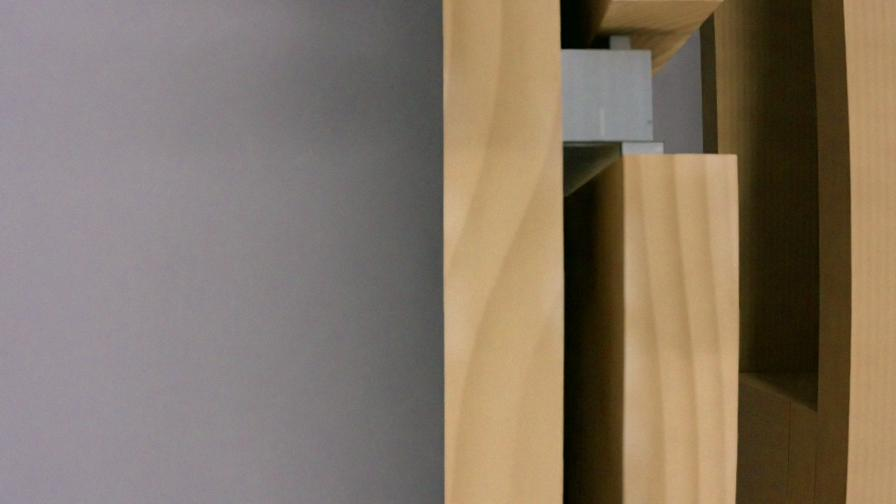

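Emit:
move(arm2={"joints": {"joint2_rad": 1.5555, "joint4_rad": 1.1428, "joint6_rad": 0.4433}, "min_time_s": 1}, cameras=["arm2_cam_wrist"])

Emit:
zoom_image(camera="arm2_cam_wrist", region=[440, 404, 640, 504])

Scene clock: 1873.10 s.
Joint torques (N m): arm1=[0.22 -21.25 0.45 -0.25 0.13 0.57 -0.27] | arm2=[-0.44 -24.57 0.4 -5.9 -0.1 -0.17 -0.18] | arm3=[1.01 -13.19 -0.82 -5.87 0.05 0.48 0.43] | arm4=[0.4 -12.29 0.68 -6.85 -0.07 0.19 -0.11]
Motor temperatures (°C): arm1=[29 36 30 34 43 38 39] | arm2=[30 35 30 39 35 40 40] | arm3=[31 33 31 32 34 42 42] | arm4=[34 38 30 32 38 38 43]
Flange force (N): arm1=[0.5 2.4 1.9] | arm2=[-4.3 -6.9 -3.3] | arm3=[-3.7 2.5 1.4] | arm4=[-2.9 1.6 0.0]
move: arm2 done
Joint velocities: within noise
arm1.joint_positions: joint1_rad=-0.093 joint2_rad=+1.567 joint3_rad=+0.000 joint4_rad=+1.414 joint5_rad=+0.000 joint6_rad=+0.161 joint7_rad=-0.023 gripper_m=+0.085
arm1.joint_status: not commanded
arm1.hand: x=-0.4238 y=-0.3962 z=+0.4696 quat_wxyz=(+0.005, +0.000, -1.000, -0.003) (m; scene frame)
arm2.joint_positions: joint1_rad=-0.451 joint2_rad=+1.555 joint3_rad=+0.000 joint4_rad=+1.143 joint5_rad=+0.000 joint6_rad=+0.443 joint7_rad=-0.490 gripper_m=+0.045
arm2.joint_status: all done
arm2.hand: x=-0.0338 y=-0.3911 z=+0.5358 quat_wxyz=(+0.004, +0.029, -1.000, -0.001) (m; scene frame)
arm3, arm4: as last shown
pictures: arm2_cam_wrist

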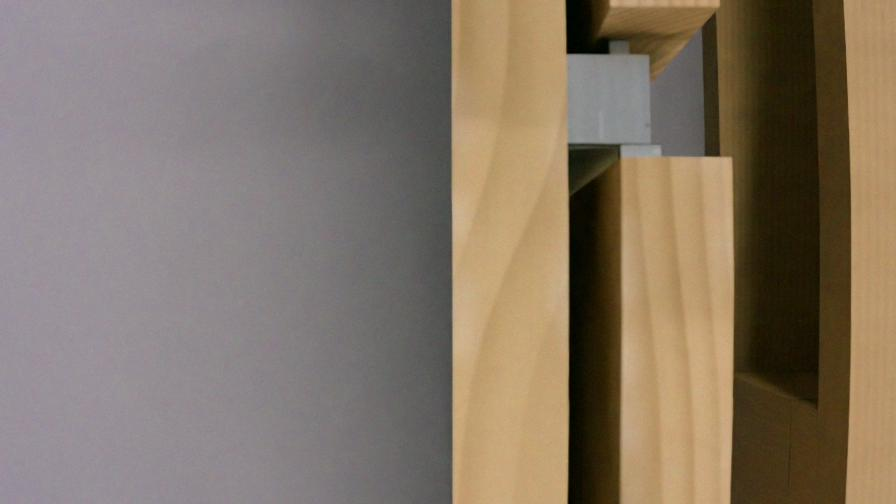

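Scaled by 2.520 from the camera's 896x504 image, which has a finer 1280x720 frame.

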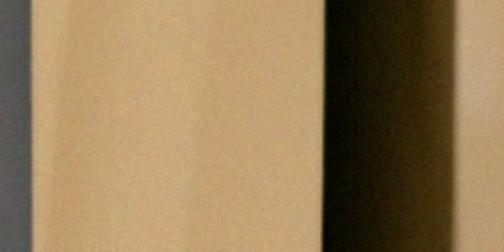

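Emit:
move(arm2={"joints": {"gripper_m": 0.0434}, "min_time_s": 0.6})

Emit:
move(arm2={"joints": {"joint2_rad": 1.5655, "joint4_rad": 1.1332, "joint6_rad": 0.4429}, "min_time_s": 2}, cameras=["arm2_cam_wrist"])

Scene clock: 1925.23 s.
Joint torques (N m): arm1=[0.19 -21.2 0.49 -0.23 0.11 0.57 -0.24] | arm2=[-0.47 -24.59 0.46 -5.88 -0.1 -0.18 -0.18] | arm3=[1 -13.17 -0.8 -5.87 0.06 0.45 0.47] | arm4=[0.53 -12.27 0.64 -6.8 -0.04 0.16 -0.16]
Motor temperatures (°C): arm1=[29 36 30 34 43 38 39] | arm2=[30 37 30 39 35 40 40] | arm3=[31 33 31 32 34 42 42] | arm4=[34 38 30 32 38 38 43]
Flange force (N): arm1=[0.5 2.5 1.8] | arm2=[-4.3 -6.7 -3.2] | arm3=[-3.7 2.7 1.3] | arm4=[-3.0 1.7 -0.3]
move: arm2 done
Joint velocities: within noise
arm1, arm3, arm4: as last shown
arm2.joint_positions: joint1_rad=-0.451 joint2_rad=+1.555 joint3_rad=+0.000 joint4_rad=+1.143 joint5_rad=+0.000 joint6_rad=+0.443 joint7_rad=-0.490 gripper_m=+0.043
arm2.joint_status: all done
arm2.hand: x=-0.0338 y=-0.3911 z=+0.5358 quat_wxyz=(+0.004, +0.029, -1.000, -0.001) (m; scene frame)
pictures: none

Scene clock: 1927.53 s.
Joint torques (N m): arm1=[0.28 -20.33 0.6 0.7 0.05 0.98 -0.28] | arm2=[-1.67 -17.77 -1.07 -6.45 -0.32 -1.47 -0.06] | arm3=[1.03 -13.18 -0.82 -5.86 0.06 0.44 0.45] | arm4=[0.48 -12.26 0.68 -6.79 -0.08 0.2 -0.21]
Motor temperatures (°C): arm1=[29 36 30 34 43 38 39] | arm2=[30 37 30 39 35 40 40] | arm3=[31 33 31 32 34 42 42] | arm4=[34 38 30 32 38 38 43]
Flange force (N): arm1=[0.5 4.2 1.9] | arm2=[-8.5 -11.1 -20.8] | arm3=[-3.8 2.6 1.3] | arm4=[-3.0 1.5 -0.2]
move: arm2 done
Joint velocities: within noise
arm1.joint_positions: joint1_rad=-0.093 joint2_rad=+1.567 joint3_rad=+0.000 joint4_rad=+1.413 joint5_rad=+0.000 joint6_rad=+0.161 joint7_rad=-0.023 gripper_m=+0.085
arm1.joint_status: not commanded
arm1.hand: x=-0.4238 y=-0.3961 z=+0.4696 quat_wxyz=(+0.005, +0.000, -1.000, -0.003) (m; scene frame)
arm2.joint_positions: joint1_rad=-0.451 joint2_rad=+1.565 joint3_rad=+0.000 joint4_rad=+1.133 joint5_rad=+0.000 joint6_rad=+0.443 joint7_rad=-0.490 gripper_m=+0.043
arm2.joint_status: all done
arm2.hand: x=-0.0338 y=-0.3911 z=+0.5315 quat_wxyz=(+0.004, +0.029, -1.000, -0.001) (m; scene frame)
arm3, arm4: as last shown
pictures: arm2_cam_wrist

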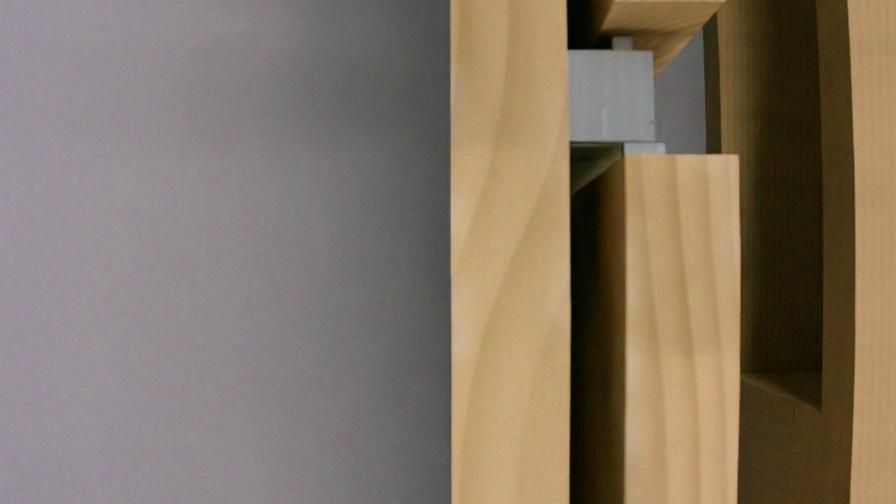

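Emit:
move(arm2={"joints": {"joint2_rad": 1.5614, "joint4_rad": 1.1372, "joint6_rad": 0.443}, "min_time_s": 0.8})

Emit:
move(arm2={"joints": {"gripper_m": 0.0475}, "min_time_s": 0.6})

Emit:
move(arm2={"joints": {"joint2_rad": 1.5655, "joint4_rad": 1.1332, "joint6_rad": 0.4429}, "min_time_s": 1}, cameras=["arm2_cam_wrist"])

Scene clock: 1972.67 s.
Joint torques (N m): arm1=[0.15 -21.28 0.41 -0.33 0.08 0.55 -0.26] | arm2=[-0.46 -24.59 0.44 -5.9 -0.07 -0.15 -0.17] | arm3=[1 -13.17 -0.81 -5.87 0.06 0.44 0.45] | arm4=[0.49 -12.27 0.62 -6.75 -0.05 0.15 -0.19]
Motor temperatures (°C): arm1=[29 37 30 34 42 38 39] | arm2=[30 36 30 39 35 40 40] | arm3=[31 33 31 32 34 42 42] | arm4=[34 38 30 32 38 38 43]
Flange force (N): arm1=[0.3 2.2 1.8] | arm2=[-4.4 -6.9 -3.3] | arm3=[-3.8 2.6 1.3] | arm4=[-3.2 1.6 -0.4]
move: arm2 done
Joint velocities: within noise
arm1.joint_positions: joint1_rad=-0.093 joint2_rad=+1.567 joint3_rad=+0.000 joint4_rad=+1.414 joint5_rad=+0.000 joint6_rad=+0.161 joint7_rad=-0.023 gripper_m=+0.085
arm1.joint_status: not commanded
arm1.hand: x=-0.4238 y=-0.3962 z=+0.4696 quat_wxyz=(+0.005, +0.000, -1.000, -0.003) (m; scene frame)
arm2.joint_positions: joint1_rad=-0.451 joint2_rad=+1.561 joint3_rad=+0.000 joint4_rad=+1.137 joint5_rad=+0.000 joint6_rad=+0.443 joint7_rad=-0.490 gripper_m=+0.043
arm2.joint_status: all done
arm2.hand: x=-0.0338 y=-0.3912 z=+0.5333 quat_wxyz=(+0.004, +0.029, -1.000, -0.001) (m; scene frame)
arm3, arm4: as last shown
pictures: none

Scene clock: 1973.20 s.
Joint torques (N m): arm1=[0.28 -20.83 0.53 0.12 0.1 0.77 -0.3] | arm2=[-0.16 -25.06 0.76 -6.35 -0.01 -0.37 -0.17] | arm3=[1.02 -13.18 -0.83 -5.85 0.06 0.43 0.44] | arm4=[0.55 -12.34 0.75 -6.74 -0.09 0.18 -0.13]
Motor temperatures (°C): arm1=[29 37 30 34 42 38 39] | arm2=[30 36 30 39 35 40 40] | arm3=[31 33 31 32 34 42 42] | arm4=[34 38 30 32 38 38 43]
Flange force (N): arm1=[0.6 2.9 1.7] | arm2=[-4.2 -7.9 -3.2] | arm3=[-3.8 2.6 1.2] | arm4=[-3.2 2.0 -0.2]
move: arm2 done
Joint velocities: within noise
arm1, arm3, arm4: as last shown
arm2.joint_positions: joint1_rad=-0.451 joint2_rad=+1.561 joint3_rad=+0.000 joint4_rad=+1.137 joint5_rad=+0.000 joint6_rad=+0.443 joint7_rad=-0.490 gripper_m=+0.047
arm2.joint_status: all done
arm2.hand: x=-0.0338 y=-0.3912 z=+0.5333 quat_wxyz=(+0.004, +0.029, -1.000, -0.001) (m; scene frame)
pictures: none

Scene clock: 1974.50 s.
Joint torques (N m): arm1=[0.31 -20.62 0.59 0.38 0.03 0.88 -0.33] | arm2=[-0.59 -23.19 0.24 -6.43 -0.09 -0.74 -0.11] | arm3=[1.01 -13.23 -0.8 -5.86 0.03 0.46 0.48] | arm4=[0.48 -12.25 0.74 -6.81 -0.09 0.17 -0.18]
Motor temperatures (°C): arm1=[29 37 30 34 42 38 39] | arm2=[30 36 30 39 35 40 40] | arm3=[31 33 31 32 34 42 42] | arm4=[34 38 30 32 38 38 43]
Flange force (N): arm1=[0.5 3.5 1.9] | arm2=[-5.3 -8.7 -7.9] | arm3=[-3.9 2.7 1.4] | arm4=[-2.9 1.6 -0.2]
move: arm2 done
Joint velocities: within noise
arm1, arm3, arm4: as last shown
arm2.joint_positions: joint1_rad=-0.451 joint2_rad=+1.565 joint3_rad=+0.000 joint4_rad=+1.133 joint5_rad=+0.000 joint6_rad=+0.443 joint7_rad=-0.490 gripper_m=+0.047
arm2.joint_status: all done
arm2.hand: x=-0.0338 y=-0.3912 z=+0.5315 quat_wxyz=(+0.004, +0.029, -1.000, -0.001) (m; scene frame)
pictures: arm2_cam_wrist

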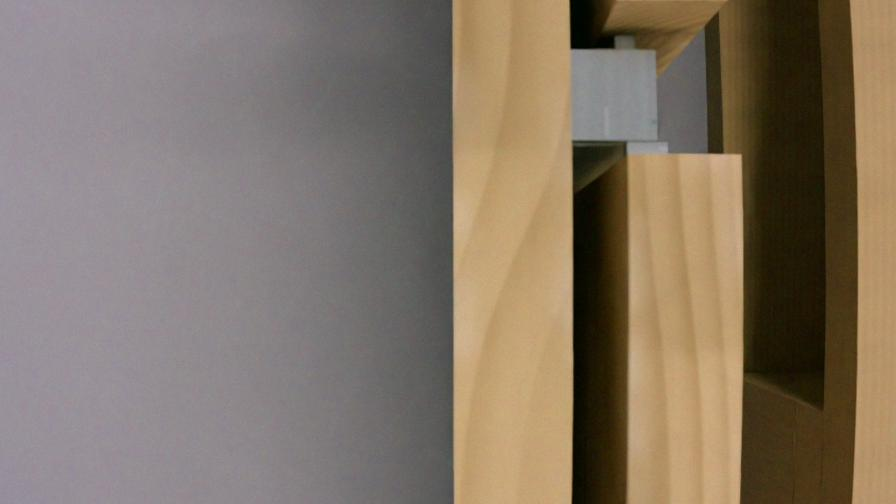

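Emit:
move(arm2={"joints": {"joint2_rad": 1.5694, "joint4_rad": 1.1292, "joint6_rad": 0.443}, "min_time_s": 1}, cameras=["arm2_cam_wrist"])

Scene clock: 1986.83 s.
Joint torques (N m): arm1=[0.58 -19.33 0.76 2.05 0.06 1.64 -0.38] | arm2=[-3.5 -5.86 -3.36 -7.84 -0.65 -3.98 0.26] | arm3=[1.02 -13.17 -0.81 -5.83 0.07 0.45 0.45] | arm4=[0.48 -12.35 0.72 -6.84 -0.05 0.19 -0.14]
Motor temperatures (°C): arm1=[29 37 30 34 42 38 39] | arm2=[30 36 30 39 35 40 40] | arm3=[31 33 31 32 34 42 42] | arm4=[34 38 30 32 38 38 43]
Flange force (N): arm1=[0.9 6.5 2.8] | arm2=[-15.8 -19.8 -52.4] | arm3=[-3.9 2.6 1.3] | arm4=[-3.0 1.7 0.0]
move: arm2 done
Joint velocities: within noise
arm1: as last shown
arm1.hand: x=-0.4238 y=-0.3961 z=+0.4696 quat_wxyz=(+0.005, +0.000, -1.000, -0.003) (m; scene frame)
arm2.joint_positions: joint1_rad=-0.451 joint2_rad=+1.569 joint3_rad=+0.000 joint4_rad=+1.129 joint5_rad=+0.000 joint6_rad=+0.443 joint7_rad=-0.490 gripper_m=+0.047
arm2.joint_status: all done
arm2.hand: x=-0.0339 y=-0.3912 z=+0.5299 quat_wxyz=(+0.004, +0.029, -1.000, -0.001) (m; scene frame)
arm3.joint_positions: joint1_rad=+0.268 joint2_rad=+0.283 joint3_rad=+0.000 joint4_rad=+2.026 joint5_rad=+0.000 joint6_rad=+0.833 joint7_rad=+1.666 gripper_m=+0.085
arm3.joint_status: not commanded
arm3.hand: x=+0.6538 y=-0.0151 z=+1.0004 quat_wxyz=(+0.001, -1.000, +0.000, +0.000) (m; scene frame)
arm4.joint_positions: joint1_rad=-0.680 joint2_rad=+0.194 joint3_rad=+0.000 joint4_rad=+1.920 joint5_rad=+0.000 joint6_rad=+1.028 joint7_rad=+1.202 gripper_m=+0.085
arm4.joint_status: not commanded
arm4.hand: x=-0.5614 y=-0.0410 z=+0.9951 quat_wxyz=(+0.005, -0.001, -1.000, +0.006) (m; scene frame)
pictures: arm2_cam_wrist

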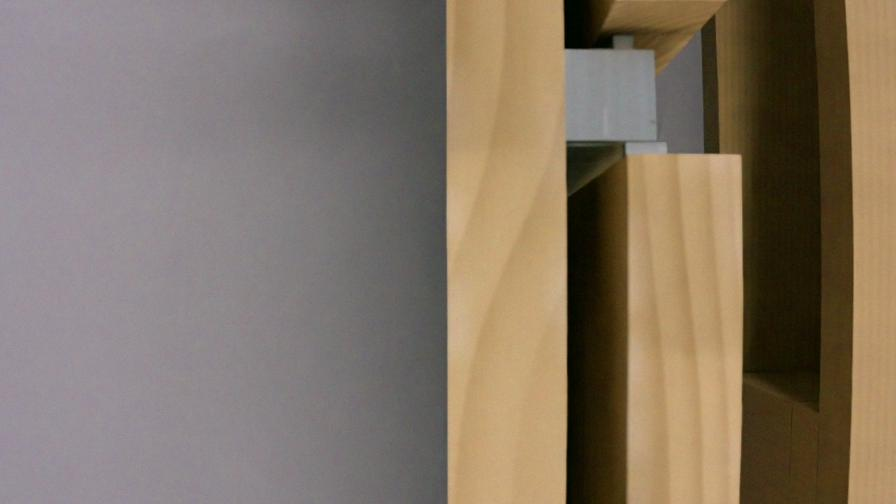

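Emit:
move(arm2={"joints": {"joint2_rad": 1.5655, "joint4_rad": 1.1332, "joint6_rad": 0.4429}, "min_time_s": 0.8})

Emit:
move(arm2={"joints": {"gripper_m": 0.043}, "min_time_s": 0.8}, cameras=["arm2_cam_wrist"])

Scene clock: 2033.73 s.
Joint torques (N m): arm1=[0.27 -20.98 0.42 0.08 0.09 0.75 -0.26] | arm2=[-0.49 -22.56 0.4 -6.05 -0.05 -0.55 -0.13] | arm3=[1.02 -13.21 -0.82 -5.86 0.05 0.45 0.44] | arm4=[0.48 -12.26 0.75 -6.75 -0.11 0.16 -0.16]
Motor temperatures (°C): arm1=[29 37 30 34 42 38 39] | arm2=[30 34 30 39 35 40 40] | arm3=[31 33 31 32 34 42 42] | arm4=[33 38 30 32 38 38 43]
Flange force (N): arm1=[0.6 2.9 2.0] | arm2=[-5.1 -8.4 -8.5] | arm3=[-3.8 2.6 1.4] | arm4=[-3.1 1.7 -0.3]
move: arm2 done
Joint velocities: within noise
arm1, arm3, arm4: as last shown
arm1.hand: x=-0.4238 y=-0.3962 z=+0.4696 quat_wxyz=(+0.005, +0.000, -1.000, -0.003) (m; scene frame)
arm2.joint_positions: joint1_rad=-0.451 joint2_rad=+1.566 joint3_rad=+0.000 joint4_rad=+1.133 joint5_rad=+0.000 joint6_rad=+0.443 joint7_rad=-0.490 gripper_m=+0.047
arm2.joint_status: all done
arm2.hand: x=-0.0339 y=-0.3912 z=+0.5315 quat_wxyz=(+0.004, +0.029, -1.000, -0.001) (m; scene frame)
pictures: none

Scene clock: 2034.27 s.
Joint torques (N m): arm1=[0.05 -23.12 0.38 -1.44 0.11 0.03 -0.24] | arm2=[-1.74 -19.28 -1.06 -4.49 -0.39 -0.03 -0.11] | arm3=[1.02 -13.18 -0.81 -5.82 0.05 0.46 0.47] | arm4=[0.43 -12.28 0.72 -6.78 -0.03 0.17 -0.15]
Motor temperatures (°C): arm1=[29 37 30 34 42 38 39] | arm2=[30 35 30 39 35 40 40] | arm3=[31 33 31 32 34 42 42] | arm4=[33 38 30 32 38 38 43]
Flange force (N): arm1=[0.2 0.6 3.5] | arm2=[-6.3 -5.8 -12.6] | arm3=[-3.9 2.7 1.3] | arm4=[-3.0 1.6 -0.2]
move: arm2 done
Joint velocities: within noise
arm1, arm3, arm4: as last shown
arm2.joint_positions: joint1_rad=-0.451 joint2_rad=+1.565 joint3_rad=+0.000 joint4_rad=+1.133 joint5_rad=+0.000 joint6_rad=+0.443 joint7_rad=-0.490 gripper_m=+0.043
arm2.joint_status: all done
arm2.hand: x=-0.0339 y=-0.3911 z=+0.5316 quat_wxyz=(+0.004, +0.029, -1.000, -0.002) (m; scene frame)
pictures: arm2_cam_wrist

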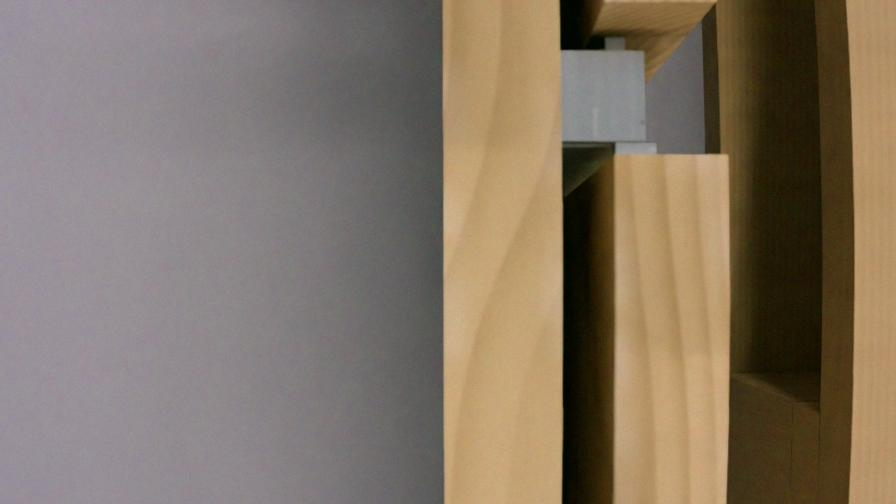

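Emit:
move(arm2={"joints": {"gripper_m": 0.0462}, "min_time_s": 0.8})

Emit:
move(arm2={"joints": {"joint2_rad": 1.5694, "joint4_rad": 1.1292, "joint6_rad": 0.443}, "min_time_s": 1})

Emit:
move(arm2={"joints": {"joint2_rad": 1.5732, "joint4_rad": 1.1254, "joint6_rad": 0.443}, "min_time_s": 1}, cameras=["arm2_cam_wrist"])

Scene clock: 2085.30 s.
Joint torques (N m): arm1=[0.3 -21.69 0.65 -0.26 0.08 0.63 -0.27] | arm2=[-0.3 -20.76 0.47 -5.6 -0.06 -0.51 -0.18] | arm3=[1.04 -13.23 -0.79 -5.86 0.06 0.45 0.45] | arm4=[0.52 -12.38 0.73 -6.78 -0.08 0.17 -0.18]
Motor temperatures (°C): arm1=[29 36 30 34 42 38 39] | arm2=[30 34 30 39 35 40 40] | arm3=[31 33 31 32 34 42 42] | arm4=[33 38 30 32 38 38 43]
Flange force (N): arm1=[0.6 2.4 2.9] | arm2=[-4.9 -8.6 -11.7] | arm3=[-3.9 2.7 1.4] | arm4=[-3.2 1.8 -0.1]
move: arm2 done
Joint velocities: within noise
arm1.joint_positions: joint1_rad=-0.093 joint2_rad=+1.567 joint3_rad=+0.000 joint4_rad=+1.413 joint5_rad=+0.000 joint6_rad=+0.161 joint7_rad=-0.023 gripper_m=+0.085
arm1.joint_status: not commanded
arm1.hand: x=-0.4238 y=-0.3961 z=+0.4696 quat_wxyz=(+0.005, +0.000, -1.000, -0.003) (m; scene frame)
arm2.joint_positions: joint1_rad=-0.451 joint2_rad=+1.566 joint3_rad=+0.000 joint4_rad=+1.133 joint5_rad=+0.000 joint6_rad=+0.443 joint7_rad=-0.490 gripper_m=+0.046
arm2.joint_status: all done
arm2.hand: x=-0.0338 y=-0.3912 z=+0.5315 quat_wxyz=(+0.004, +0.029, -1.000, -0.001) (m; scene frame)
arm3, arm4: as last shown
pictures: none

Scene clock: 2086.60 s.
Joint torques (N m): arm1=[0.57 -19.94 0.84 1.46 0.08 1.34 -0.3] | arm2=[-3.9 -4.3 -3.86 -6.83 -0.75 -3.62 0.24] | arm3=[1.02 -13.18 -0.8 -5.88 0.06 0.46 0.45] | arm4=[0.4 -12.31 0.72 -6.88 -0.05 0.17 -0.18]
Motor temperatures (°C): arm1=[29 36 30 34 42 38 39] | arm2=[30 34 30 39 35 40 40] | arm3=[31 33 31 32 34 42 42] | arm4=[33 38 30 32 38 38 43]
Flange force (N): arm1=[1.0 5.6 2.8] | arm2=[-15.7 -17.9 -53.7] | arm3=[-3.7 2.7 1.4] | arm4=[-2.9 1.5 0.0]
move: arm2 done
Joint velocities: within noise
arm1.joint_positions: joint1_rad=-0.093 joint2_rad=+1.567 joint3_rad=+0.000 joint4_rad=+1.414 joint5_rad=+0.000 joint6_rad=+0.161 joint7_rad=-0.023 gripper_m=+0.085
arm1.joint_status: not commanded
arm1.hand: x=-0.4238 y=-0.3962 z=+0.4696 quat_wxyz=(+0.005, +0.000, -1.000, -0.003) (m; scene frame)
arm2.joint_positions: joint1_rad=-0.451 joint2_rad=+1.569 joint3_rad=+0.000 joint4_rad=+1.129 joint5_rad=+0.000 joint6_rad=+0.443 joint7_rad=-0.490 gripper_m=+0.046
arm2.joint_status: all done
arm2.hand: x=-0.0338 y=-0.3911 z=+0.5299 quat_wxyz=(+0.004, +0.029, -1.000, -0.001) (m; scene frame)
arm3, arm4: as last shown
pictures: none

Scene clock: 2087.87 s.
Joint torques (N m): arm1=[0.58 -18.05 0.73 3.17 0.01 2.09 -0.36] | arm2=[-6.69 12.62 -7.33 -6.99 -1.31 -6.1 0.56] | arm3=[1.01 -13.16 -0.83 -5.86 0.07 0.44 0.47] | arm4=[0.46 -12.31 0.68 -6.89 -0.09 0.18 -0.15]
Motor temperatures (°C): arm1=[29 36 30 34 42 38 39] | arm2=[30 34 30 39 35 40 40] | arm3=[31 33 31 32 34 42 42] | arm4=[33 38 30 32 38 38 43]
Flange force (N): arm1=[0.8 8.6 2.4] | arm2=[-24.5 -25.9 -94.5] | arm3=[-3.8 2.7 1.3] | arm4=[-2.8 1.6 0.0]
move: arm2 done
Joint velocities: within noise
arm1, arm3, arm4: as last shown
arm1.joint_positions: joint1_rad=-0.093 joint2_rad=+1.567 joint3_rad=+0.000 joint4_rad=+1.413 joint5_rad=+0.000 joint6_rad=+0.161 joint7_rad=-0.023 gripper_m=+0.085
arm2.joint_positions: joint1_rad=-0.451 joint2_rad=+1.573 joint3_rad=+0.000 joint4_rad=+1.125 joint5_rad=+0.000 joint6_rad=+0.443 joint7_rad=-0.490 gripper_m=+0.046
arm2.joint_status: all done
arm2.hand: x=-0.0338 y=-0.3911 z=+0.5283 quat_wxyz=(+0.004, +0.029, -1.000, -0.001) (m; scene frame)
pictures: arm2_cam_wrist

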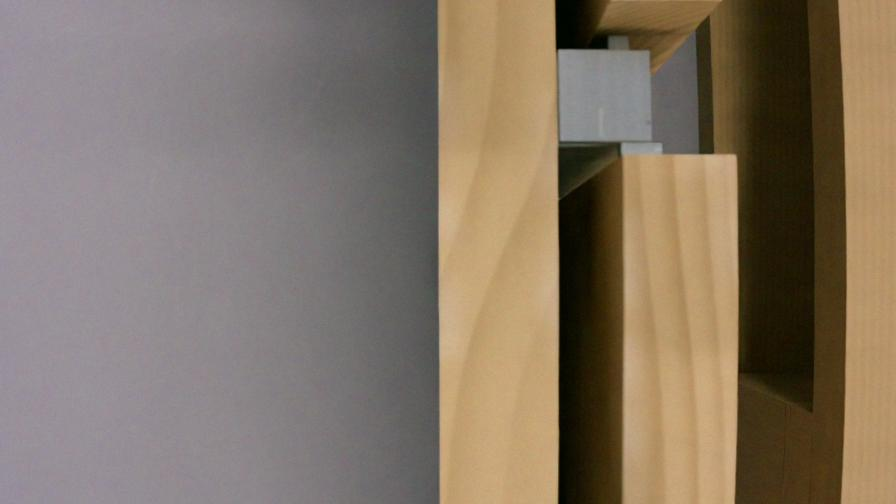

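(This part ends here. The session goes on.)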